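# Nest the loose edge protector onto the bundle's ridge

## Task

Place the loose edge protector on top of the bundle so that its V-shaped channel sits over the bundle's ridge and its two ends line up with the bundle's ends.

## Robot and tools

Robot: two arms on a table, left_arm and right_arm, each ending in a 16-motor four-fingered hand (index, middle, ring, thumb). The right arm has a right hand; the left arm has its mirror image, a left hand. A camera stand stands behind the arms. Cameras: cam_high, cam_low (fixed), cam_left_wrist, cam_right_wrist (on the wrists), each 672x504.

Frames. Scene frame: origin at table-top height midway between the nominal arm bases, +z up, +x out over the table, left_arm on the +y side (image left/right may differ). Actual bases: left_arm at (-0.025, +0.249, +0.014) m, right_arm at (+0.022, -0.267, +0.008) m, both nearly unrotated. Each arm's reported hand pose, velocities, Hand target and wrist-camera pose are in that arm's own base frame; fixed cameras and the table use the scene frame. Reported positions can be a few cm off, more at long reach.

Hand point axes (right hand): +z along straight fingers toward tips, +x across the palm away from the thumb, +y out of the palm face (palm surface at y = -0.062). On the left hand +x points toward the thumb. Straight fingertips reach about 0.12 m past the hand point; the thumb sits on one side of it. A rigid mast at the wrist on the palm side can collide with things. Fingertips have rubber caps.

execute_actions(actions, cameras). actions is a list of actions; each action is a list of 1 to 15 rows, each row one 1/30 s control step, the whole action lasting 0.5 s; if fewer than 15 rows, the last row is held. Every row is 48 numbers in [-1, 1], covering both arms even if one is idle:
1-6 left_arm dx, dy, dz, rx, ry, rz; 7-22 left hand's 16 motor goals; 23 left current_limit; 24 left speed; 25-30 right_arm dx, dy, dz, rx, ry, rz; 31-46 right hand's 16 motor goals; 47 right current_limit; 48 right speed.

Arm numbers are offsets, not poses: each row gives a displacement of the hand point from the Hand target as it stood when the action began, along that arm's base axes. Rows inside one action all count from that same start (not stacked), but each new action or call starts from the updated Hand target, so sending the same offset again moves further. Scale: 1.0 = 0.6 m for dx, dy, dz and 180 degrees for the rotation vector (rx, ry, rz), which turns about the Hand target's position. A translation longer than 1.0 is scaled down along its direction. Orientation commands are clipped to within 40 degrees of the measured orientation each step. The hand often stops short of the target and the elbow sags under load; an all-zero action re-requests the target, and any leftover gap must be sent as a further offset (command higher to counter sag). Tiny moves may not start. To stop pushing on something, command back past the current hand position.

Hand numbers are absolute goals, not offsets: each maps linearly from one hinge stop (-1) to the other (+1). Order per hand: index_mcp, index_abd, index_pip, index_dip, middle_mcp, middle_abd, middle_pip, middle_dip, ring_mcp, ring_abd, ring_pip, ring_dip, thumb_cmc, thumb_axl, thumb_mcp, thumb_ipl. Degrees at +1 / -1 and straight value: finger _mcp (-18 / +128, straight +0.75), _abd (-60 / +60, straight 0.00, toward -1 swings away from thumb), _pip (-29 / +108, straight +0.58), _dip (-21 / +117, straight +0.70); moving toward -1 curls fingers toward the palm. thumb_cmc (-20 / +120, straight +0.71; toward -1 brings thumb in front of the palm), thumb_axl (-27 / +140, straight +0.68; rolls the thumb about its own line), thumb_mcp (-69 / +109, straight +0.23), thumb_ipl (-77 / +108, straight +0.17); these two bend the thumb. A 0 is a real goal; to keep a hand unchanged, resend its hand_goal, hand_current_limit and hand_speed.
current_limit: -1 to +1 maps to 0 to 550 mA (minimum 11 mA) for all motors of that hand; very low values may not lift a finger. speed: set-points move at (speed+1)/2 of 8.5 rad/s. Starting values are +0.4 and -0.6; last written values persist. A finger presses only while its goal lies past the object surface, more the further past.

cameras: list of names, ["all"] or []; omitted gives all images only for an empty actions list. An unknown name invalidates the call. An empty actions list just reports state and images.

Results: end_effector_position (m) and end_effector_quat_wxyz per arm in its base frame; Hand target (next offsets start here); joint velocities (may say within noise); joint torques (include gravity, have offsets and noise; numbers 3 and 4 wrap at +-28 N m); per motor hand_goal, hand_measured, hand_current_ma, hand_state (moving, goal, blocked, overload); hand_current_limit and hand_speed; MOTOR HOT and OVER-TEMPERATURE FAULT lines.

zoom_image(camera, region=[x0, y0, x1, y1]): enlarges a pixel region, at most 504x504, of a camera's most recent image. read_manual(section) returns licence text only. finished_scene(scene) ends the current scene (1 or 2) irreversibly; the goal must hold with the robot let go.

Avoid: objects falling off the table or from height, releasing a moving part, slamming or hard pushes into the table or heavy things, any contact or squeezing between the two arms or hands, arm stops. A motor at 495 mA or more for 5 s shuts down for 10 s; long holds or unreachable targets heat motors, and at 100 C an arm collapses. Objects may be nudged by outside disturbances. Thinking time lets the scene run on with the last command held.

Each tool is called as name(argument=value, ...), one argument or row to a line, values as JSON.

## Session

execute_actions(
  actions=[],
)

Scene clock: 0.00 s.
left_arm: end_effector_position=(+0.1053, -0.0908, +0.1687) hand_goal=(+0.754, +0.000, +0.576, +0.696, +0.754, +0.000, +0.576, +0.696, +0.754, +0.000, +0.576, +0.696, +0.714, +0.678, +0.226, +0.168) hand_measured=(+0.754, +0.000, +0.576, +0.696, +0.754, +0.000, +0.576, +0.696, +0.754, +0.000, +0.576, +0.696, +0.714, +0.678, +0.226, +0.168) hand_current_ma=(+0, +0, +0, +0, +0, +0, +0, +0, +0, +0, +0, +0, +0, +0, +0, +0) hand_state=(goal, goal, goal, goal, goal, goal, goal, goal, goal, goal, goal, goal, goal, goal, goal, goal) hand_current_limit=0.40 hand_speed=-0.60 end_effector_quat_wxyz=(+0.082, +0.489, +0.869, -0.014) | right_arm: end_effector_position=(+0.3896, -0.0459, +0.3690) hand_goal=(+0.754, +0.000, +0.576, +0.696, +0.754, +0.000, +0.576, +0.696, +0.754, +0.000, +0.576, +0.696, +0.714, +0.678, +0.226, +0.168) hand_measured=(+0.754, +0.000, +0.576, +0.696, +0.754, +0.000, +0.576, +0.696, +0.754, +0.000, +0.576, +0.696, +0.714, +0.678, +0.226, +0.168) hand_current_ma=(+0, +0, +0, +0, +0, +0, +0, +0, +0, +0, +0, +0, +0, +0, +0, +0) hand_state=(goal, goal, goal, goal, goal, goal, goal, goal, goal, goal, goal, goal, goal, goal, goal, goal) hand_current_limit=0.40 hand_speed=-0.60 end_effector_quat_wxyz=(+0.083, +0.943, +0.186, +0.262)
Joint positions: left_arm=[-1.406 0.599 0.63 -1.478 -0.11 -1.945] | right_arm=[0.176 1.024 1.234 -1.241 0.151 1.316]
Joint velocities: within noise
Joint torques (N m): no reading
Heat: left arm: hottest elbow 36 °C; right arm: hottest elbow 35 °C.
Hand target: left_arm +0.1062, -0.0964, +0.1773; +0.090, +0.488, +0.868, -0.023 | right_arm +0.3932, -0.0453, +0.3835; +0.083, +0.939, +0.184, +0.278

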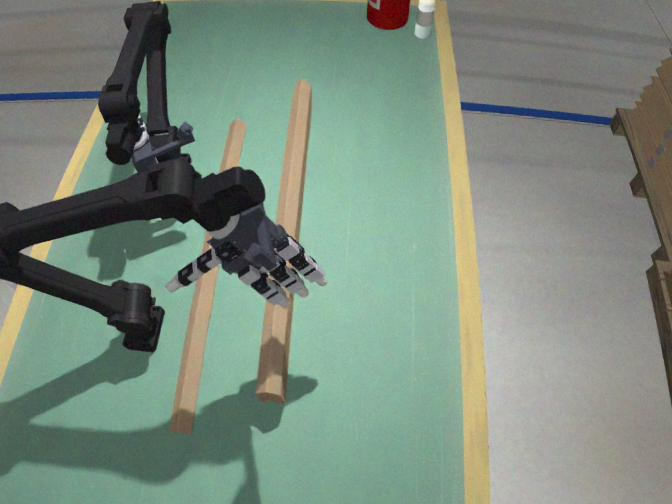

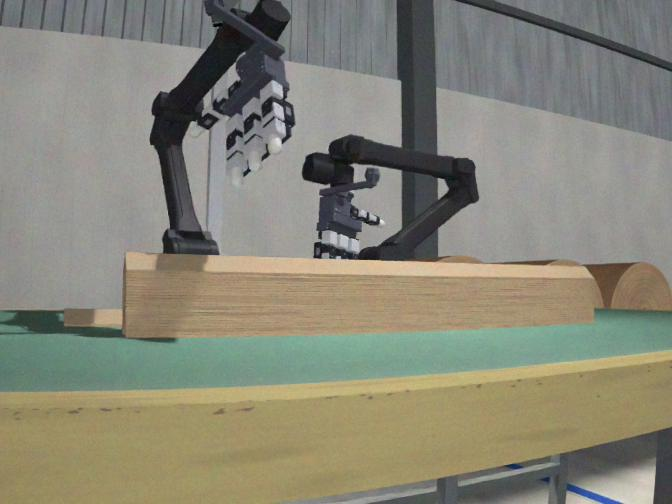

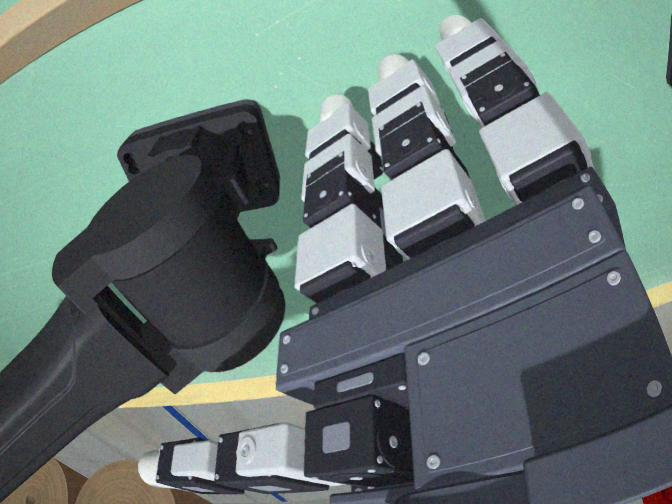

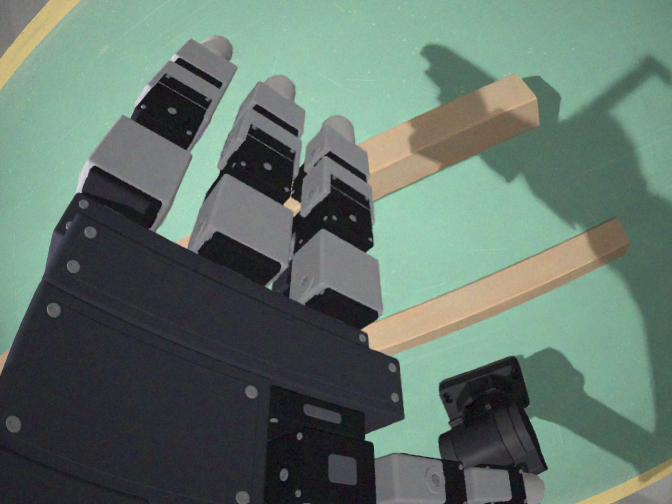

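zoom_image(
  camera="cam_high",
  region=[160, 350, 310, 450],
)

zoom_image(
  camera="cam_high",
  region=[220, 60, 330, 160],
)

zoom_image(
  camera="cam_low",
  region=[40, 230, 200, 360],
)

zoom_image(
  camera="cam_low",
  region=[500, 230, 660, 360],
)

Scaled by 3.360 from the camera's 672x504 image, which has a finer 960x720 frame.

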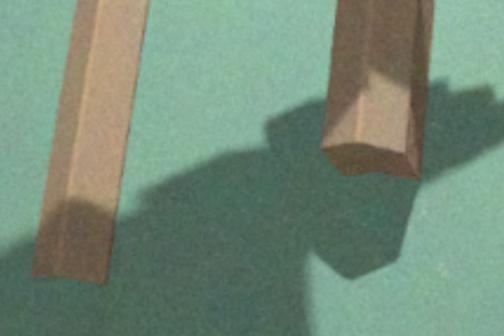

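Scaled by 4.582 from the camera's 672x504 image, which has a finer 960x720 frame.

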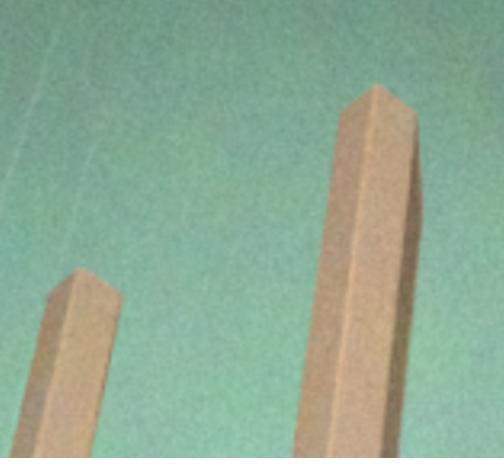

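Scaled by 3.150 from the camera's 672x504 image, which has a finer 960x720 frame.

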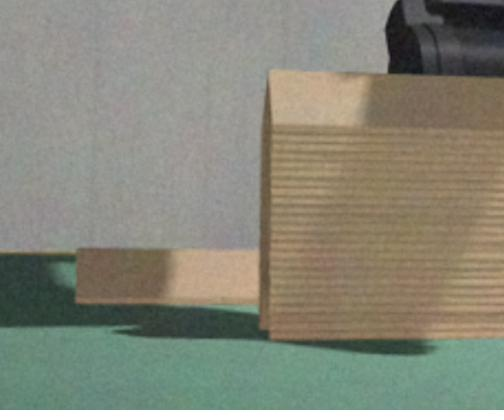

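Scaled by 3.150 from the camera's 672x504 image, which has a finer 960x720 frame.

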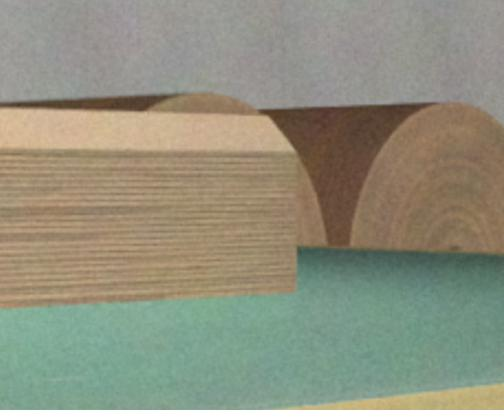

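execute_actions(
  actions=[
    [[0.03,-0.03,0.06,0.017,0.043,-0.08,0.754,0,0.576,0.696,0.754,0,0.576,0.696,0.754,0,0.576,0.696,0.714,0.678,0.226,0.168,0.4,-0.6,-0.045,-0.0885,-0.03,-0.0359,0.0267,0.1265,0.754,0,0.576,0.696,0.754,0,0.576,0.696,0.754,0,0.576,0.696,0.714,0.678,0.226,0.168,0.4,-0.6]],
    [[0.07,-0.08,0,0.017,0.043,-0.08,0.754,0,0.576,0.696,0.754,0,0.576,0.696,0.754,0,0.576,0.696,0.714,0.678,0.226,0.168,0.4,-0.6,-0.045,-0.0885,-0.03,-0.0359,0.0267,0.1265,0.6,0,0.576,0.696,0.4,0,0.576,0.696,0.4,0,0.576,0.696,0.714,0.678,0.226,0.168,0.4,-0.4]],
    [[0.07,-0.08,0,0,0,0,0.754,0,0.576,0.696,0.754,0,0.576,0.696,0.754,0,0.576,0.696,0.714,0.678,0.226,0.168,0.4,-0.6,-0.045,-0.0885,-0.05,-0.0359,0.0267,0.1265,0.3,-0.2,0.576,0.696,0,-0.2,0.576,0.696,0,-0.2,0.576,0.696,0.714,0.678,0.226,0.168,0.4,-0.4]],
    [[0.067,-0.085,-0.02,0,0,0,0.754,0,0.576,0.696,0.754,0,0.576,0.696,0.754,0,0.576,0.696,0.714,0.678,0.226,0.168,0.4,-0.6,-0.045,-0.0885,-0.06,-0.0359,0.0267,0.1265,-0.014,-0.443,0.576,0.696,-0.548,-0.443,0.576,0.696,-0.548,-0.443,0.576,0.696,0.714,0.678,0.226,0.168,0.4,-0.4]],
    [[0,0,-0.06,0,0,0,0.754,0,0.576,0.696,0.754,0,0.576,0.696,0.754,0,0.576,0.696,0.714,0.678,0.226,0.168,0.4,-0.6,-0.045,-0.0885,-0.1,-0.0359,0.0267,0.1265,-0.014,-0.443,0.576,0.696,-0.548,-0.443,0.576,0.696,-0.548,-0.443,0.576,0.696,0.714,0.678,0.226,0.168,0.4,-0.4]],
  ],
  cameras=["cam_high","cam_low","cam_left_wrist"],
)

zoom_image(
  camera="cam_high",
  region=[140, 180, 280, 300],
)

Scene clock: 52.47 s.
left_arm: end_effector_position=(+0.2433, -0.2634, +0.1715) hand_goal=(+0.754, +0.000, +0.576, +0.696, +0.754, +0.000, +0.576, +0.696, +0.754, +0.000, +0.576, +0.696, +0.714, +0.678, +0.226, +0.168) hand_measured=(+0.752, +0.000, +0.576, +0.696, +0.752, +0.000, +0.576, +0.696, +0.752, +0.000, +0.576, +0.696, +0.714, +0.678, +0.222, +0.168) hand_current_ma=(+0, +0, +0, +0, +0, +0, +0, +0, +0, +0, +0, +0, +0, +0, +0, +0) hand_state=(goal, goal, goal, goal, goal, goal, goal, goal, goal, goal, goal, goal, goal, goal, goal, goal) hand_current_limit=0.40 hand_speed=-0.60 end_effector_quat_wxyz=(-0.058, +0.686, +0.723, -0.063) | right_arm: end_effector_position=(+0.2483, -0.2970, +0.2022) hand_goal=(-0.014, -0.442, +0.576, +0.696, -0.548, -0.442, +0.576, +0.696, -0.548, -0.442, +0.576, +0.696, +0.714, +0.678, +0.226, +0.168) hand_measured=(-0.002, -0.436, +0.576, +0.696, -0.528, -0.440, +0.576, +0.696, -0.532, -0.440, +0.576, +0.696, +0.714, +0.678, +0.222, +0.168) hand_current_ma=(+56, +19, +3, +0, +91, +10, +3, +0, +78, +9, +3, +0, +3, -3, -18, -1) hand_state=(goal, goal, goal, goal, goal, goal, goal, goal, goal, goal, goal, goal, goal, goal, goal, goal) hand_current_limit=0.40 hand_speed=-0.40 end_effector_quat_wxyz=(-0.026, +0.353, +0.935, +0.018)
Joint positions: left_arm=[-0.986 1.281 1.065 -1.439 0.148 -1.033] | right_arm=[-1.097 1.406 1.233 -1.46 0.008 -1.947]
Joint torques (N m): left_arm=[1.03 -8.53 8.31 0.28 0.27 0.18] | right_arm=[0.62 -8.47 10.76 0.51 -0.47 -0.11]
Heat: left arm: hottest elbow 41 °C; right arm: hottest elbow 44 °C.
Hand target: left_arm +0.2484, -0.2616, +0.1654; -0.061, +0.684, +0.724, -0.064 | right_arm +0.2583, -0.3107, +0.2214; +0.000, +0.342, +0.940, +0.000
Off the commanded pose: left_arm 0.008 m, 0 deg | right_arm 0.026 m, 4 deg.
Images, in order (width x height): cam_high 672x504, cam_low 672x504, cam_left_wrist 672x504.

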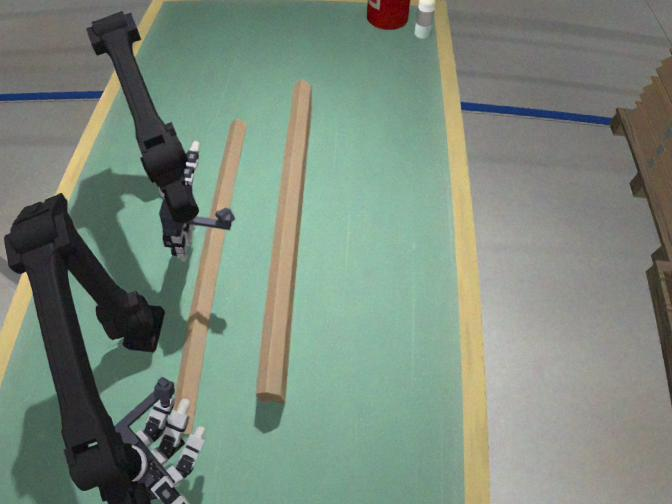

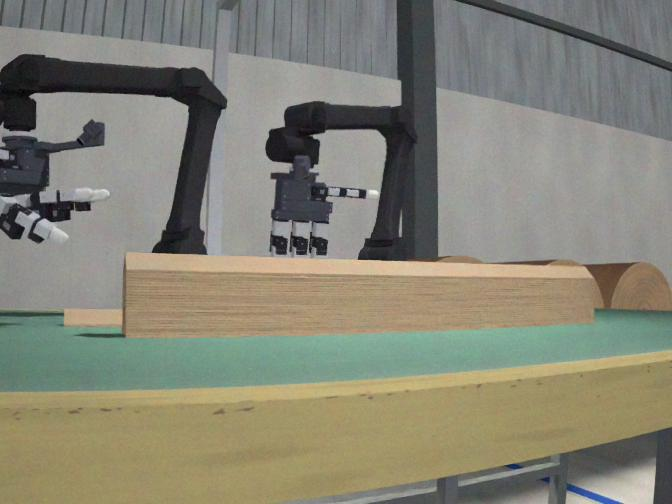

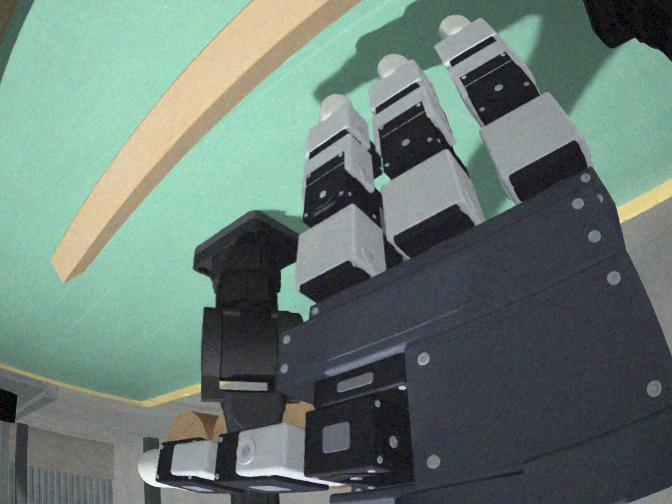

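Scaled by 3.600 from the camera's 672x504 image, which has a finer 960x720 frame.

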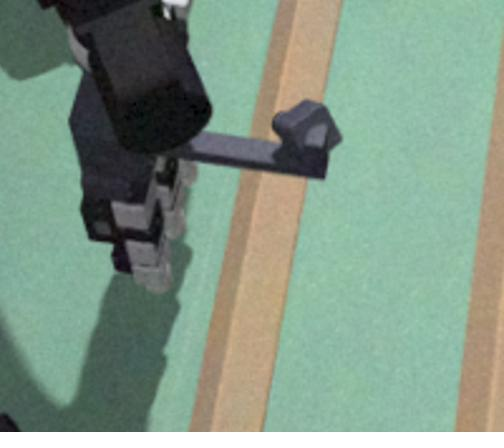

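execute_actions(
  actions=[
    [[0,0,-0.11,0,0,0,0.754,0,0.576,0.696,0.754,0,0.576,0.696,0.754,0,0.576,0.696,0.714,0.678,0.226,0.168,0.4,-0.6,0,0,0,0,0,0,-0.014,-0.443,0.576,0.696,-0.548,-0.443,0.576,0.696,-0.548,-0.443,0.576,0.696,0.714,0.678,0.226,0.168,0.4,-0.4]],
    [[0.04,0,0,0,0,0,0.754,0,0.576,0.696,0.754,0,0.576,0.696,0.754,0,0.576,0.696,0.714,0.678,0.226,0.168,0.4,-0.6,0,0,0,0,0,0,-0.014,-0.443,0.576,0.696,-0.548,-0.443,0.576,0.696,-0.548,-0.443,0.576,0.696,0.714,0.678,0.226,0.168,0.4,-0.4]],
    [[0.04,0,0,0,0,0,0.754,0,0.576,0.696,0.754,0,0.576,0.696,0.754,0,0.576,0.696,0.714,0.678,0.226,0.168,0.4,-0.6,0,0,0,0,0,0,-0.014,-0.443,0.576,0.696,-0.548,-0.443,0.576,0.696,-0.548,-0.443,0.576,0.696,0.714,0.678,0.226,0.168,0.4,-0.4]],
  ],
  cameras=["cam_high"],
)

Scene clock: 58.73 s.
left_arm: end_effector_position=(+0.2718, -0.2551, +0.0943) hand_goal=(+0.754, +0.000, +0.576, +0.696, +0.754, +0.000, +0.576, +0.696, +0.754, +0.000, +0.576, +0.696, +0.714, +0.678, +0.226, +0.168) hand_measured=(+0.774, +0.000, +0.590, +0.702, +0.786, -0.004, +0.596, +0.704, +0.798, -0.002, +0.604, +0.710, +0.714, +0.678, +0.222, +0.168) hand_current_ma=(+8, +0, +4, +1, +20, +0, +8, +1, +36, +0, +13, +3, +0, +0, +0, +0) hand_state=(blocked, goal, goal, goal, blocked, goal, blocked, goal, blocked, goal, blocked, goal, goal, goal, goal, goal) hand_current_limit=0.40 hand_speed=-0.60 end_effector_quat_wxyz=(-0.077, +0.686, +0.720, -0.073) | right_arm: end_effector_position=(+0.2489, -0.2962, +0.2027) hand_goal=(-0.014, -0.442, +0.576, +0.696, -0.548, -0.442, +0.576, +0.696, -0.548, -0.442, +0.576, +0.696, +0.714, +0.678, +0.226, +0.168) hand_measured=(-0.002, -0.436, +0.576, +0.696, -0.528, -0.440, +0.576, +0.696, -0.532, -0.440, +0.576, +0.696, +0.714, +0.678, +0.222, +0.168) hand_current_ma=(+56, +19, +3, +0, +91, +10, +3, +0, +78, +9, +3, +0, +3, -3, -18, -1) hand_state=(goal, goal, goal, goal, goal, goal, goal, goal, goal, goal, goal, goal, goal, goal, goal, goal) hand_current_limit=0.40 hand_speed=-0.40 end_effector_quat_wxyz=(-0.024, +0.350, +0.936, +0.020)
Joint positions: left_arm=[-0.892 1.401 0.968 -1.272 0.166 -0.929] | right_arm=[-1.097 1.406 1.233 -1.46 0.003 -1.952]
Joint torques (N m): left_arm=[2.02 -8.41 11.86 0.43 -0.86 0.24] | right_arm=[0.5 -8.29 11 0.42 -0.49 -0.11]
Heat: left arm: hottest elbow 42 °C; right arm: hottest elbow 45 °C.
Hand target: left_arm +0.2965, -0.2615, +0.0994; -0.061, +0.684, +0.724, -0.064 | right_arm +0.2583, -0.3107, +0.2214; +0.000, +0.342, +0.940, +0.000
Off the commanded pose: left_arm 0.026 m, 2 deg | right_arm 0.025 m, 4 deg.
Images, in order (width x height): cam_high 672x504.

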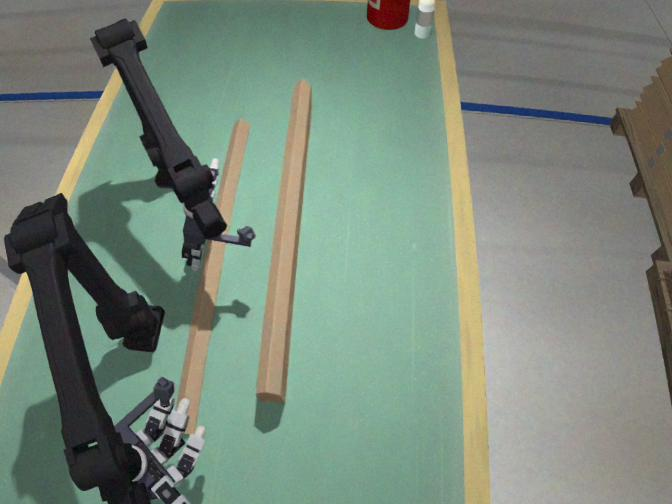

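execute_actions(
  actions=[
    [[0.04,0,0.014,0,0,0,0.754,0,0.576,0.696,0.754,0,0.576,0.696,0.754,0,0.576,0.696,0.714,0.678,0.226,0.168,0.4,-0.6,0,0,0,0,0,0,-0.014,-0.443,0.576,0.696,-0.548,-0.443,0.576,0.696,-0.548,-0.443,0.576,0.696,0.714,0.678,0.226,0.168,0.4,-0.4]],
    [[0.04,0,0,0,0,0,0.754,0,0.576,0.696,0.754,0,0.576,0.696,0.754,0,0.576,0.696,0.714,0.678,0.226,0.168,0.4,-0.6,0,0,0,0,0,0,-0.014,-0.443,0.576,0.696,-0.548,-0.443,0.576,0.696,-0.548,-0.443,0.576,0.696,0.714,0.678,0.226,0.168,0.4,-0.4]],
    [[0.04,0,0,0,0,0,0.754,0,0.576,0.696,0.754,0,0.576,0.696,0.754,0,0.576,0.696,0.714,0.678,0.226,0.168,0.4,-0.6,0,0,0,0,0,0,-0.014,-0.443,0.576,0.696,-0.548,-0.443,0.576,0.696,-0.548,-0.443,0.576,0.696,0.714,0.678,0.226,0.168,0.4,-0.4]],
  ],
  cameras=["cam_high"],
)

Scene clock: 64.10 s.
left_arm: end_effector_position=(+0.3480, -0.2538, +0.0991) hand_goal=(+0.754, +0.000, +0.576, +0.696, +0.754, +0.000, +0.576, +0.696, +0.754, +0.000, +0.576, +0.696, +0.714, +0.678, +0.226, +0.168) hand_measured=(+0.758, +0.000, +0.582, +0.700, +0.764, -0.002, +0.586, +0.702, +0.774, +0.000, +0.592, +0.706, +0.714, +0.678, +0.222, +0.168) hand_current_ma=(+0, +0, +1, +0, +2, +0, +2, +1, +9, +0, +5, +2, +0, +0, +0, +0) hand_state=(goal, goal, goal, goal, goal, goal, goal, goal, blocked, goal, goal, goal, goal, goal, goal, goal) hand_current_limit=0.40 hand_speed=-0.60 end_effector_quat_wxyz=(-0.076, +0.683, +0.723, -0.066) | right_arm: end_effector_position=(+0.2489, -0.2962, +0.2027) hand_goal=(-0.014, -0.442, +0.576, +0.696, -0.548, -0.442, +0.576, +0.696, -0.548, -0.442, +0.576, +0.696, +0.714, +0.678, +0.226, +0.168) hand_measured=(-0.002, -0.436, +0.576, +0.696, -0.528, -0.440, +0.576, +0.696, -0.532, -0.440, +0.576, +0.696, +0.714, +0.678, +0.222, +0.168) hand_current_ma=(+56, +19, +3, +0, +91, +10, +3, +0, +78, +9, +3, +0, +3, -3, -18, -1) hand_state=(goal, goal, goal, goal, goal, goal, goal, goal, goal, goal, goal, goal, goal, goal, goal, goal) hand_current_limit=0.40 hand_speed=-0.40 end_effector_quat_wxyz=(-0.024, +0.350, +0.936, +0.020)
Joint positions: left_arm=[-0.753 1.529 1.117 -1.312 0.132 -0.8] | right_arm=[-1.097 1.406 1.233 -1.46 0.003 -1.952]
Joint torques (N m): left_arm=[1.26 -10.93 12.51 -0.21 -0.17 0.2] | right_arm=[0.56 -8.29 10.99 0.42 -0.49 -0.11]
Heat: left arm: hottest elbow 42 °C; right arm: hottest elbow 46 °C.
Hand target: left_arm +0.3684, -0.2615, +0.1076; -0.061, +0.684, +0.724, -0.064 | right_arm +0.2583, -0.3107, +0.2214; +0.000, +0.342, +0.940, +0.000
Off the commanded pose: left_arm 0.023 m, 2 deg | right_arm 0.025 m, 4 deg.
Images, in order (width x height): cam_high 672x504.

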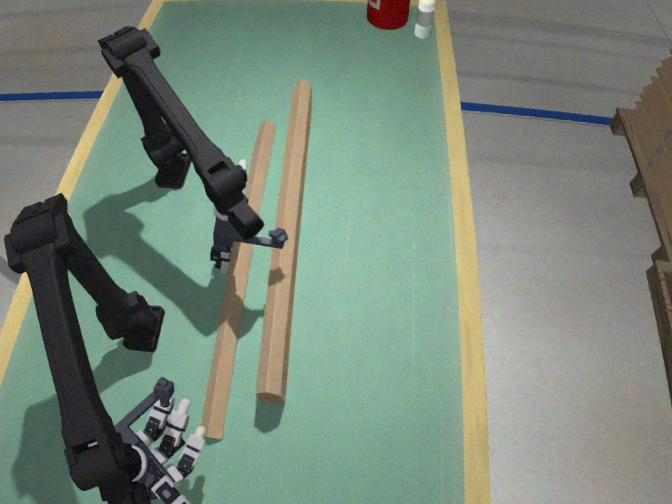

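execute_actions(
  actions=[
    [[-0.05,0,0.12,0,0,0,0.754,0,0.576,0.696,0.754,0,0.576,0.696,0.754,0,0.576,0.696,0.714,0.678,0.226,0.168,0.4,-0.6,-0.017,-0.01,-0.08,0,0,0,-0.014,-0.443,0.576,0.696,-0.548,-0.443,0.576,0.696,-0.548,-0.443,0.576,0.696,0.714,0.678,0.226,0.168,0.4,-0.4]],
    [[-0.02,0.176,0,-0.0059,-0.0104,-0.0724,0.6,0,0.576,0.696,0.4,0,0.576,0.696,0.4,0,0.576,0.696,0.714,0.678,0.226,0.168,0.4,-0.4,0,0,-0.08,0,0,0,-0.014,-0.443,0.576,0.696,-0.548,-0.443,0.576,0.696,-0.548,-0.443,0.576,0.696,0.714,0.678,0.226,0.168,0.4,-0.4]],
    [[-0.02,0.176,0,-0.0059,-0.0104,-0.0724,0.3,-0.1,0.576,0.696,0.0,-0.1,0.576,0.696,0.0,-0.1,0.576,0.696,0.714,0.678,0.226,0.168,0.4,-0.4,0,0,-0.08,0,0,0,-0.014,-0.443,0.576,0.696,-0.548,-0.443,0.576,0.696,-0.548,-0.443,0.576,0.696,0.714,0.678,0.226,0.168,0.4,-0.4]],
    [[-0.02,0.176,0,-0.0059,-0.0104,-0.0724,0.0,-0.3,0.576,0.696,-0.4,-0.3,0.576,0.696,-0.4,-0.3,0.576,0.696,0.714,0.678,0.226,0.168,0.4,-0.4,0,0,0,0,0,0,-0.014,-0.443,0.576,0.696,-0.548,-0.443,0.576,0.696,-0.548,-0.443,0.576,0.696,0.714,0.678,0.226,0.168,0.4,-0.4]],
    [[-0.02,0.176,0,-0.0059,-0.0104,-0.0724,-0.068,-0.356,0.576,0.696,-0.548,-0.356,0.576,0.696,-0.548,-0.356,0.576,0.696,0.714,0.678,0.226,0.168,0.4,-0.4,0,0,0,0,0,0,-0.014,-0.443,0.576,0.696,-0.548,-0.443,0.576,0.696,-0.548,-0.443,0.576,0.696,0.714,0.678,0.226,0.168,0.4,-0.4]],
    [[-0.02,0.176,-0.05,-0.0059,-0.0104,-0.0724,-0.068,-0.356,0.576,0.696,-0.548,-0.356,0.576,0.696,-0.548,-0.356,0.576,0.696,0.714,0.678,0.226,0.168,0.4,-0.4,0,0,0,0,0,0,-0.014,-0.443,0.576,0.696,-0.548,-0.443,0.576,0.696,-0.548,-0.443,0.576,0.696,0.714,0.678,0.226,0.168,0.4,-0.4]],
  ],
  cameras=["cam_high","cam_low"],
)

zoom_image(
  camera="cam_high",
  region=[170, 390, 270, 490],
)

zoom_image(
  camera="cam_high",
  region=[220, 50, 320, 150],
)

zoom_image(
  camera="cam_low",
  region=[0, 240, 120, 350],
)

Scene clock: 89.17 s.
left_arm: end_effector_position=(+0.2689, +0.2556, +0.1369) hand_goal=(-0.068, -0.356, +0.576, +0.696, -0.548, -0.356, +0.576, +0.696, -0.548, -0.356, +0.576, +0.696, +0.714, +0.678, +0.226, +0.168) hand_measured=(-0.060, -0.352, +0.578, +0.698, -0.526, -0.354, +0.578, +0.698, -0.528, -0.354, +0.578, +0.698, +0.714, +0.678, +0.222, +0.168) hand_current_ma=(+1, +0, +0, +0, +10, +0, +0, +0, +8, +0, +0, +0, +0, +0, +0, +0) hand_state=(goal, goal, goal, goal, blocked, goal, goal, goal, blocked, goal, goal, goal, goal, goal, goal, goal) hand_current_limit=0.40 hand_speed=-0.40 end_effector_quat_wxyz=(+0.005, +0.968, +0.252, -0.010) | right_arm: end_effector_position=(+0.2480, -0.3117, +0.0770) hand_goal=(-0.014, -0.442, +0.576, +0.696, -0.548, -0.442, +0.576, +0.696, -0.548, -0.442, +0.576, +0.696, +0.714, +0.678, +0.226, +0.168) hand_measured=(-0.002, -0.436, +0.576, +0.696, -0.530, -0.440, +0.576, +0.696, -0.532, -0.440, +0.576, +0.696, +0.714, +0.678, +0.222, +0.168) hand_current_ma=(+56, +18, +3, +0, +87, +9, +3, +0, +75, +9, +3, +0, +3, -3, -18, -1) hand_state=(goal, goal, goal, goal, goal, goal, goal, goal, goal, goal, goal, goal, goal, goal, goal, goal) hand_current_limit=0.40 hand_speed=-0.40 end_effector_quat_wxyz=(-0.006, +0.345, +0.938, +0.004)
Joint positions: left_arm=[0.992 1.406 1.057 -1.243 -0.005 2.053] | right_arm=[-1.117 1.526 1.014 -1.073 0.003 -1.982]
Joint torques (N m): left_arm=[-0.85 -10.52 12.78 -0.35 0.47 0.22] | right_arm=[-0.26 -8.59 6.93 0.68 -0.47 -0.09]
Heat: left arm: hottest elbow 43 °C; right arm: hottest elbow 48 °C.
Hand target: left_arm +0.2783, +0.2665, +0.1498; +0.000, +0.970, +0.241, +0.001 | right_arm +0.2481, -0.3167, +0.0773; +0.000, +0.342, +0.940, +0.000
Off the commanded pose: left_arm 0.019 m, 2 deg | right_arm 0.005 m, 1 deg.
Images, in order (width x height): cam_high 672x504, cam_low 672x504.

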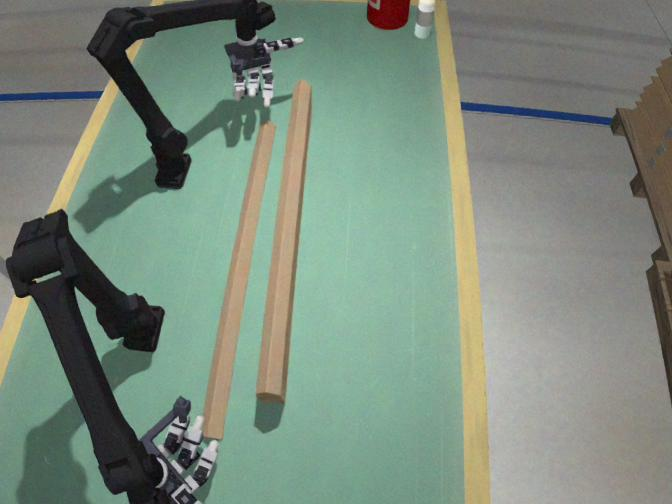

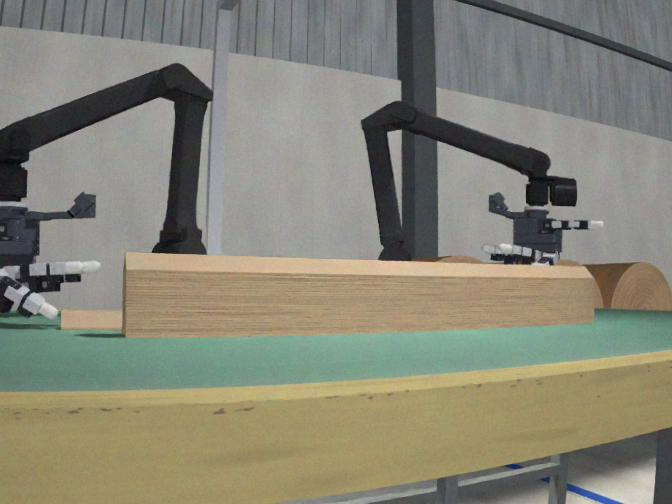

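Scaled by 5.040 from the camera's 672x504 image, which has a finer 960x720 frame.

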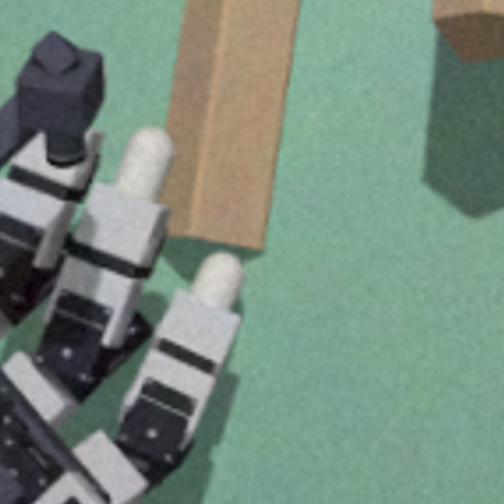

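Scaled by 5.040 from the camera's 672x504 image, which has a finer 960x720 frame.

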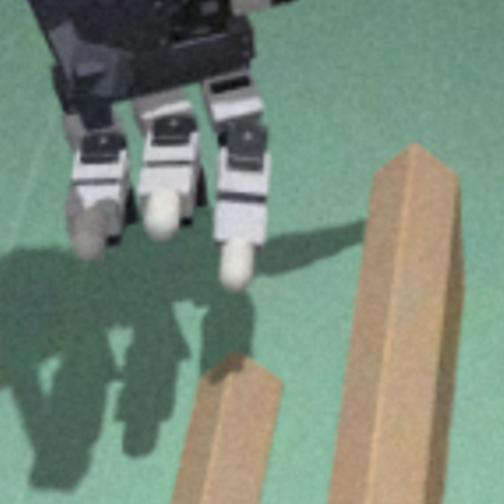

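Scaled by 4.200 from the camera's 672x504 image, which has a finer 960x720 frame.

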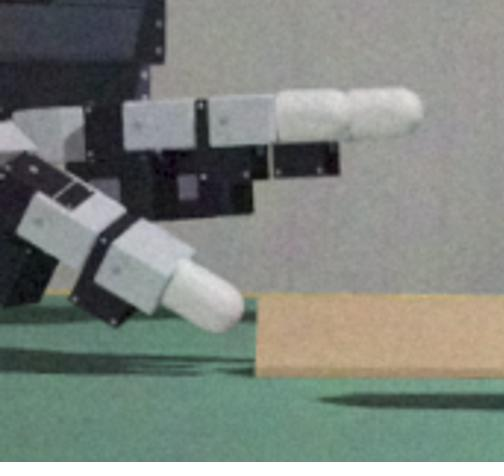

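execute_actions(
  actions=[
    [[0,0,-0.09,0,0,0,-0.068,-0.356,0.576,0.696,-0.548,-0.356,0.576,0.696,-0.548,-0.356,0.576,0.696,0.714,0.678,0.226,0.168,0.4,-0.4,0,0,0,0,0,0,-0.014,-0.443,0.576,0.696,-0.548,-0.443,0.576,0.696,-0.548,-0.443,0.576,0.696,0.714,0.678,0.226,0.168,0.4,-0.4]],
  ],
  cameras=["cam_high","cam_low"],
)

Scene clock: 111.20 s.
left_arm: end_effector_position=(+0.2770, +0.2669, +0.0987) hand_goal=(-0.068, -0.356, +0.576, +0.696, -0.548, -0.356, +0.576, +0.696, -0.548, -0.356, +0.576, +0.696, +0.714, +0.678, +0.226, +0.168) hand_measured=(-0.060, -0.352, +0.578, +0.698, -0.526, -0.354, +0.578, +0.698, -0.528, -0.354, +0.578, +0.698, +0.714, +0.678, +0.222, +0.168) hand_current_ma=(+1, +0, +0, +0, +10, +0, +0, +0, +8, +0, +0, +0, +0, +0, +0, +0) hand_state=(goal, goal, goal, goal, blocked, goal, goal, goal, blocked, goal, goal, goal, goal, goal, goal, goal) hand_current_limit=0.40 hand_speed=-0.40 end_effector_quat_wxyz=(+0.000, +0.968, +0.249, -0.001) | right_arm: end_effector_position=(+0.2480, -0.3117, +0.0770) hand_goal=(-0.014, -0.442, +0.576, +0.696, -0.548, -0.442, +0.576, +0.696, -0.548, -0.442, +0.576, +0.696, +0.714, +0.678, +0.226, +0.168) hand_measured=(-0.002, -0.436, +0.576, +0.696, -0.530, -0.440, +0.576, +0.696, -0.532, -0.440, +0.576, +0.696, +0.714, +0.678, +0.222, +0.168) hand_current_ma=(+56, +18, +3, +0, +87, +10, +3, +0, +75, +9, +3, +0, +3, -3, -18, -1) hand_state=(goal, goal, goal, goal, goal, goal, goal, goal, goal, goal, goal, goal, goal, goal, goal, goal) hand_current_limit=0.40 hand_speed=-0.40 end_effector_quat_wxyz=(-0.006, +0.345, +0.938, +0.004)
Joint positions: left_arm=[0.992 1.471 1.017 -1.117 -0.001 2.059] | right_arm=[-1.117 1.526 1.014 -1.073 0.003 -1.982]
Joint torques (N m): left_arm=[-0.67 -11.22 8.05 0.61 0.47 0.22] | right_arm=[-0.21 -8.64 6.91 0.7 -0.47 -0.09]
Heat: left arm: hottest elbow 45 °C; right arm: hottest elbow 45 °C.
Hand target: left_arm +0.2783, +0.2665, +0.0958; +0.000, +0.970, +0.241, +0.001 | right_arm +0.2481, -0.3167, +0.0773; +0.000, +0.342, +0.940, +0.000
Off the commanded pose: left_arm 0.003 m, 1 deg | right_arm 0.005 m, 1 deg.
Images, in order (width x height): cam_high 672x504, cam_low 672x504.

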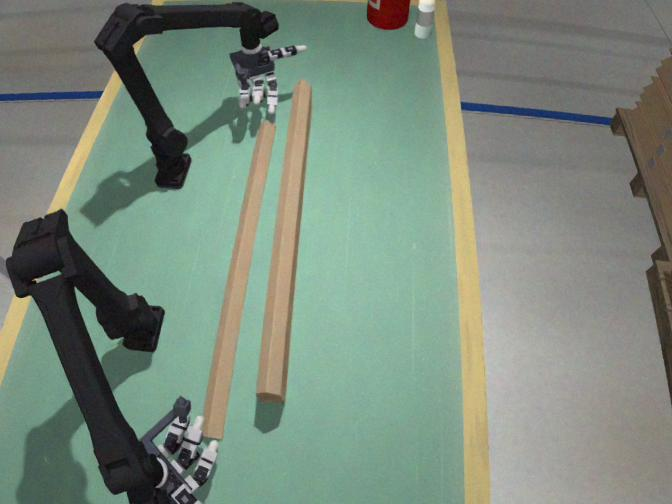

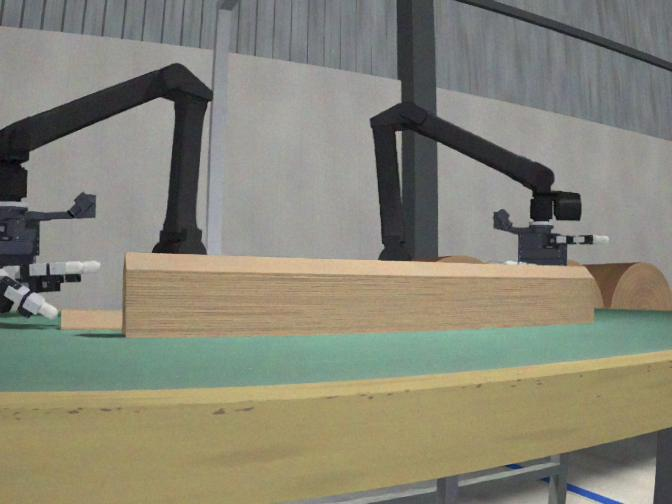

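zoom_image(
  camera="cam_high",
  region=[230, 70, 320, 138],
)

zoom_image(
  camera="cam_low",
  region=[0, 250, 130, 345],
)

Scaled by 5.600 from the camera's 672x504 image, which has a finer 960x720 frame.

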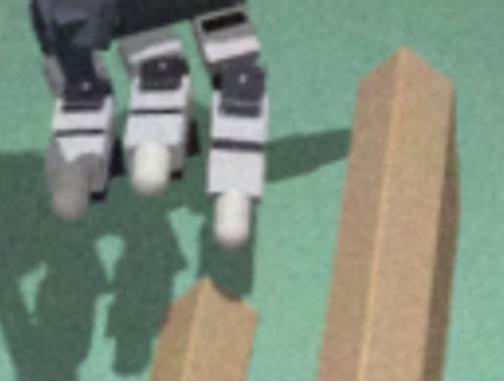

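Scaled by 3.877 from the camera's 672x504 image, which has a finer 960x720 frame.

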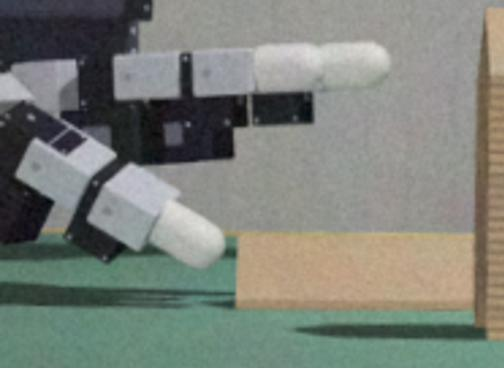

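execute_actions(
  actions=[
    [[-0.035,0.057,0,0,0,0,-0.068,-0.356,0.576,0.696,-0.548,-0.356,0.576,0.696,-0.548,-0.356,0.576,0.696,0.714,0.678,0.226,0.168,0.4,-0.4,0,-0.015,0,0,0,0,-0.014,-0.443,0.576,0.696,-0.548,-0.443,0.576,0.696,-0.548,-0.443,0.576,0.696,0.714,0.678,0.226,0.168,0.4,-0.4]],
    [[0,0,-0.08,0,0,0,-0.068,-0.356,0.576,0.696,-0.548,-0.356,0.576,0.696,-0.548,-0.356,0.576,0.696,0.714,0.678,0.226,0.168,0.4,-0.4,-0.01,0,-0.025,0,0,0,-0.014,-0.443,0.576,0.696,-0.548,-0.443,0.576,0.696,-0.548,-0.443,0.576,0.696,0.714,0.678,0.226,0.168,0.4,-0.4]],
  ],
  cameras=["cam_high","cam_low"],
)

zoom_image(
  camera="cam_high",
  region=[230, 70, 320, 138],
)

zoom_image(
  camera="cam_low",
  region=[0, 250, 130, 345],
)

zoom_image(
  camera="cam_high",
  region=[160, 400, 260, 475],
)

Scene clock: 127.33 s.
left_arm: end_effector_position=(+0.2602, +0.2978, +0.0511) hand_goal=(-0.068, -0.356, +0.576, +0.696, -0.548, -0.356, +0.576, +0.696, -0.548, -0.356, +0.576, +0.696, +0.714, +0.678, +0.226, +0.168) hand_measured=(-0.060, -0.352, +0.578, +0.698, -0.526, -0.354, +0.578, +0.698, -0.528, -0.354, +0.578, +0.698, +0.714, +0.678, +0.222, +0.168) hand_current_ma=(+1, +0, +0, +0, +10, +0, +0, +0, +8, +0, +0, +0, +0, +0, +0, +0) hand_state=(goal, goal, goal, goal, blocked, goal, goal, goal, blocked, goal, goal, goal, goal, goal, goal, goal) hand_current_limit=0.40 hand_speed=-0.40 end_effector_quat_wxyz=(-0.011, +0.961, +0.277, -0.012) | right_arm: end_effector_position=(+0.2438, -0.3226, +0.0664) hand_goal=(-0.014, -0.442, +0.576, +0.696, -0.548, -0.442, +0.576, +0.696, -0.548, -0.442, +0.576, +0.696, +0.714, +0.678, +0.226, +0.168) hand_measured=(-0.002, -0.436, +0.576, +0.696, -0.530, -0.440, +0.576, +0.696, -0.532, -0.440, +0.576, +0.696, +0.714, +0.678, +0.222, +0.168) hand_current_ma=(+56, +18, +3, +0, +87, +9, +3, +0, +75, +9, +3, +0, +3, -3, -18, -1) hand_state=(goal, goal, goal, goal, goal, goal, goal, goal, goal, goal, goal, goal, goal, goal, goal, goal) hand_current_limit=0.40 hand_speed=-0.40 end_effector_quat_wxyz=(-0.002, +0.345, +0.939, +0.000)
Joint positions: left_arm=[1.057 1.566 0.989 -0.996 -0.032 2.066] | right_arm=[-1.138 1.554 1.014 -1.034 0.002 -2.004]
Joint torques (N m): left_arm=[0.56 -12.28 7.49 0.57 0.37 0.2] | right_arm=[-0.26 -8.29 6.52 0.69 -0.45 -0.04]
Heat: left arm: hottest elbow 43 °C; right arm: hottest elbow 44 °C.
Hand target: left_arm +0.2572, +0.3007, +0.0477; +0.000, +0.970, +0.241, +0.000 | right_arm +0.2421, -0.3257, +0.0623; +0.000, +0.342, +0.940, +0.000
Off the commanded pose: left_arm 0.005 m, 5 deg | right_arm 0.005 m, 0 deg.
joint sent to its limit (left arm) — joint 6 (wrist roll), upper limit. The joint targets are off in orientation, not in position.
Images, in order (width x height): cam_high 672x504, cam_low 672x504.

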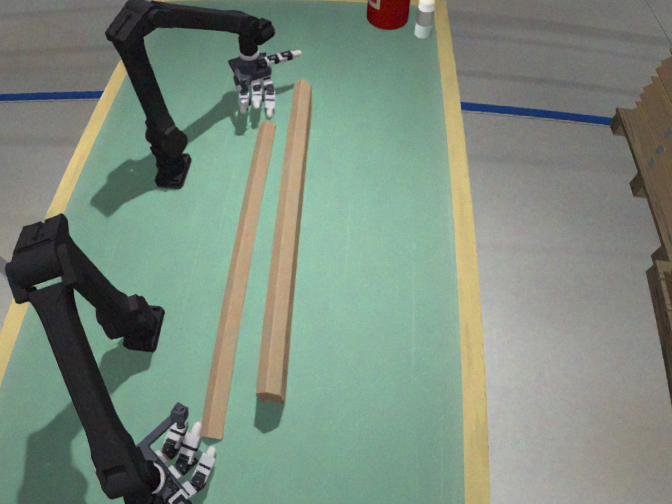

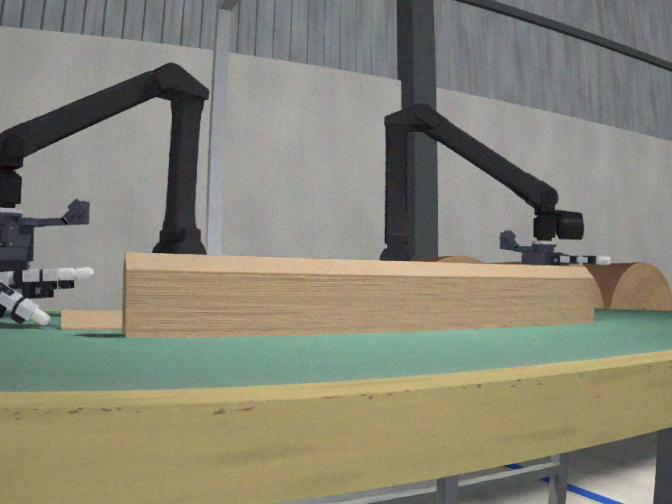

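Scaled by 5.600 from the camera's 672x504 image, which has a finer 960x720 frame.

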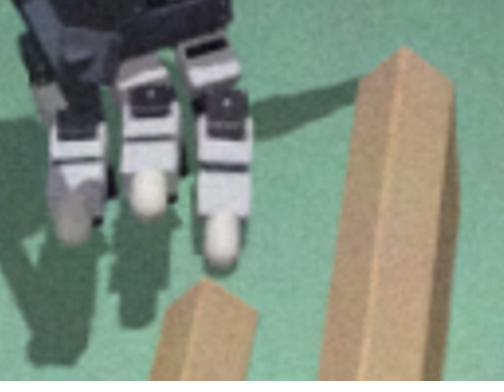

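Scaled by 3.877 from the camera's 672x504 image, which has a finer 960x720 frame.

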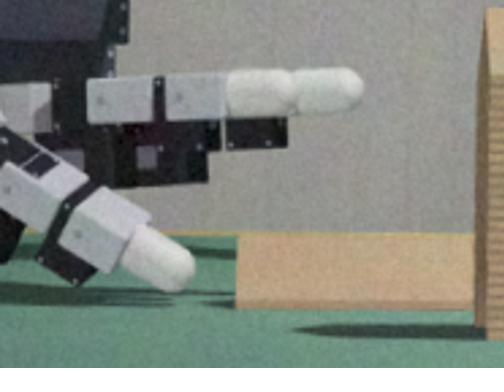

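Scaled by 5.040 from the camera's 672x504 image, which has a finer 960x720 frame.

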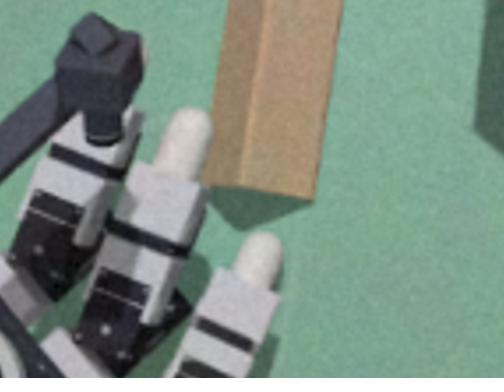

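execute_actions(
  actions=[
    [[-0.01,0,-0.01,0,0,0,-0.068,-0.356,0.576,0.696,-0.548,-0.356,0.576,0.696,-0.548,-0.356,0.576,0.696,0.714,0.678,0.226,0.168,0.4,-0.4,-0.014,0,-0.008,0,0,0,-0.014,-0.443,0.576,0.696,-0.548,-0.443,0.576,0.696,-0.548,-0.443,0.576,0.696,0.714,0.678,0.226,0.168,0.4,-0.4]],
    [[0,-0.02,0,0,0,0,-0.068,-0.356,0.576,0.696,-0.548,-0.356,0.576,0.696,-0.548,-0.356,0.576,0.696,0.714,0.678,0.226,0.168,0.4,-0.4,0,0,0,0,0,0,-0.014,-0.443,0.576,0.696,-0.548,-0.443,0.576,0.696,-0.548,-0.443,0.576,0.696,0.714,0.678,0.226,0.168,0.4,-0.4]],
  ],
  cameras=["cam_high","cam_low"],
)

zoom_image(
  camera="cam_high",
  region=[230, 70, 320, 138],
)

zoom_image(
  camera="cam_low",
  region=[0, 250, 130, 345],
)

zoom_image(
  camera="cam_high",
  region=[160, 400, 260, 475],
)

Scene clock: 138.77 s.
left_arm: end_effector_position=(+0.2562, +0.2924, +0.0446) hand_goal=(-0.068, -0.356, +0.576, +0.696, -0.548, -0.356, +0.576, +0.696, -0.548, -0.356, +0.576, +0.696, +0.714, +0.678, +0.226, +0.168) hand_measured=(-0.086, -0.358, +0.570, +0.696, -0.526, -0.354, +0.578, +0.698, -0.528, -0.354, +0.578, +0.698, +0.714, +0.678, +0.222, +0.168) hand_current_ma=(-6, +0, -1, +0, +10, +0, +0, +0, +8, +0, +0, +0, +0, +0, +0, +0) hand_state=(goal, goal, goal, goal, blocked, goal, goal, goal, blocked, goal, goal, goal, goal, goal, goal, goal) hand_current_limit=0.40 hand_speed=-0.40 end_effector_quat_wxyz=(-0.011, +0.960, +0.279, -0.009) | right_arm: end_effector_position=(+0.2351, -0.3236, +0.0617) hand_goal=(-0.014, -0.442, +0.576, +0.696, -0.548, -0.442, +0.576, +0.696, -0.548, -0.442, +0.576, +0.696, +0.714, +0.678, +0.226, +0.168) hand_measured=(-0.002, -0.436, +0.576, +0.696, -0.530, -0.440, +0.576, +0.696, -0.532, -0.440, +0.576, +0.696, +0.714, +0.678, +0.222, +0.168) hand_current_ma=(+56, +18, +3, +0, +87, +10, +3, +0, +75, +9, +3, +0, +3, -3, -18, -1) hand_state=(goal, goal, goal, goal, goal, goal, goal, goal, goal, goal, goal, goal, goal, goal, goal, goal) hand_current_limit=0.40 hand_speed=-0.40 end_effector_quat_wxyz=(-0.001, +0.346, +0.938, +0.000)
Joint positions: left_arm=[1.062 1.558 0.958 -0.969 -0.028 2.066] | right_arm=[-1.158 1.554 1 -1.019 0.002 -2.022]
Joint torques (N m): left_arm=[-0.09 -12.98 6.06 0.42 0.23 0.2] | right_arm=[0.09 -8.18 6.34 0.69 -0.45 -0.1]
Heat: left arm: hottest elbow 42 °C; right arm: hottest elbow 43 °C.
Hand target: left_arm +0.2514, +0.2887, +0.0418; +0.000, +0.970, +0.241, +0.001 | right_arm +0.2338, -0.3258, +0.0576; +0.000, +0.342, +0.940, +0.001
Off the commanded pose: left_arm 0.007 m, 5 deg | right_arm 0.005 m, 0 deg.
joint sent to its limit (left arm) — joint 6 (wrist roll), upper limit. The joint targets are off in orientation, not in position.
Images, in order (width x height): cam_high 672x504, cam_low 672x504.

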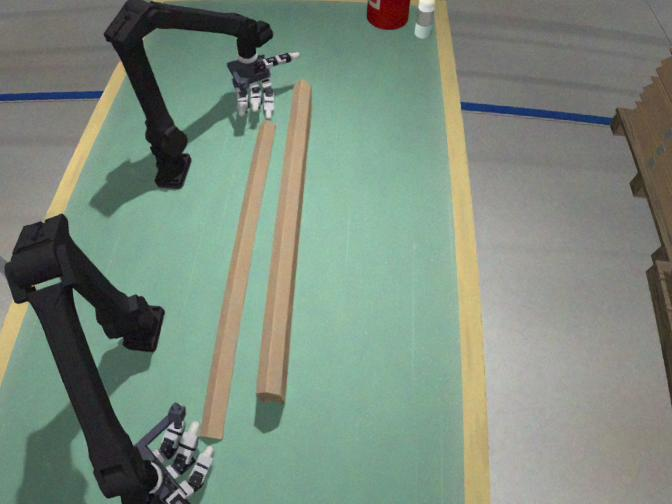

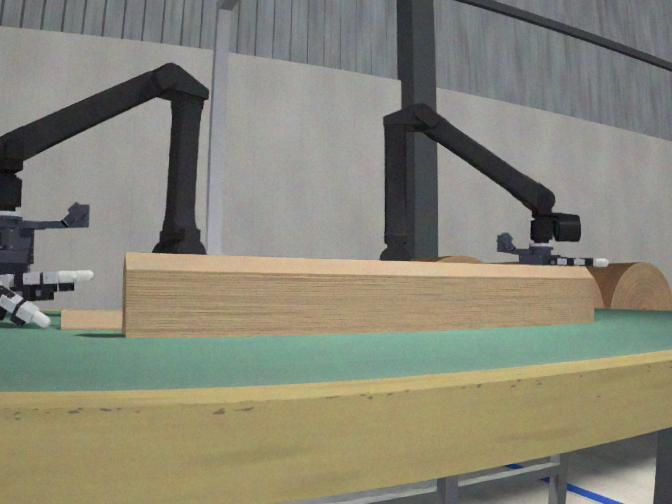

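Scaled by 5.600 from the camera's 672x504 image, which has a finer 960x720 frame.

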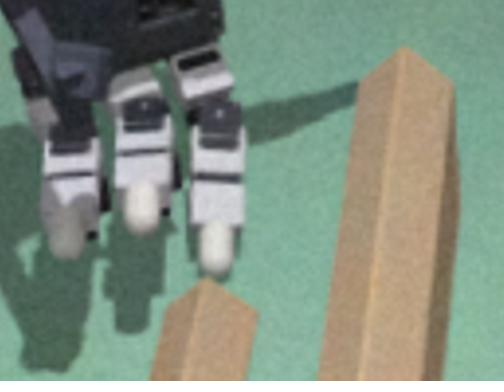

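Scaled by 3.877 from the camera's 672x504 image, which has a finer 960x720 frame.

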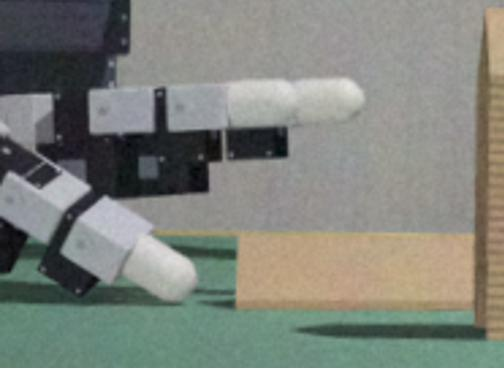

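Scaled by 5.040 from the camera's 672x504 image, which has a finer 960x720 frame.

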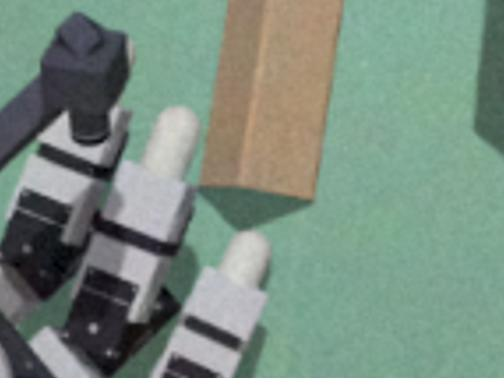

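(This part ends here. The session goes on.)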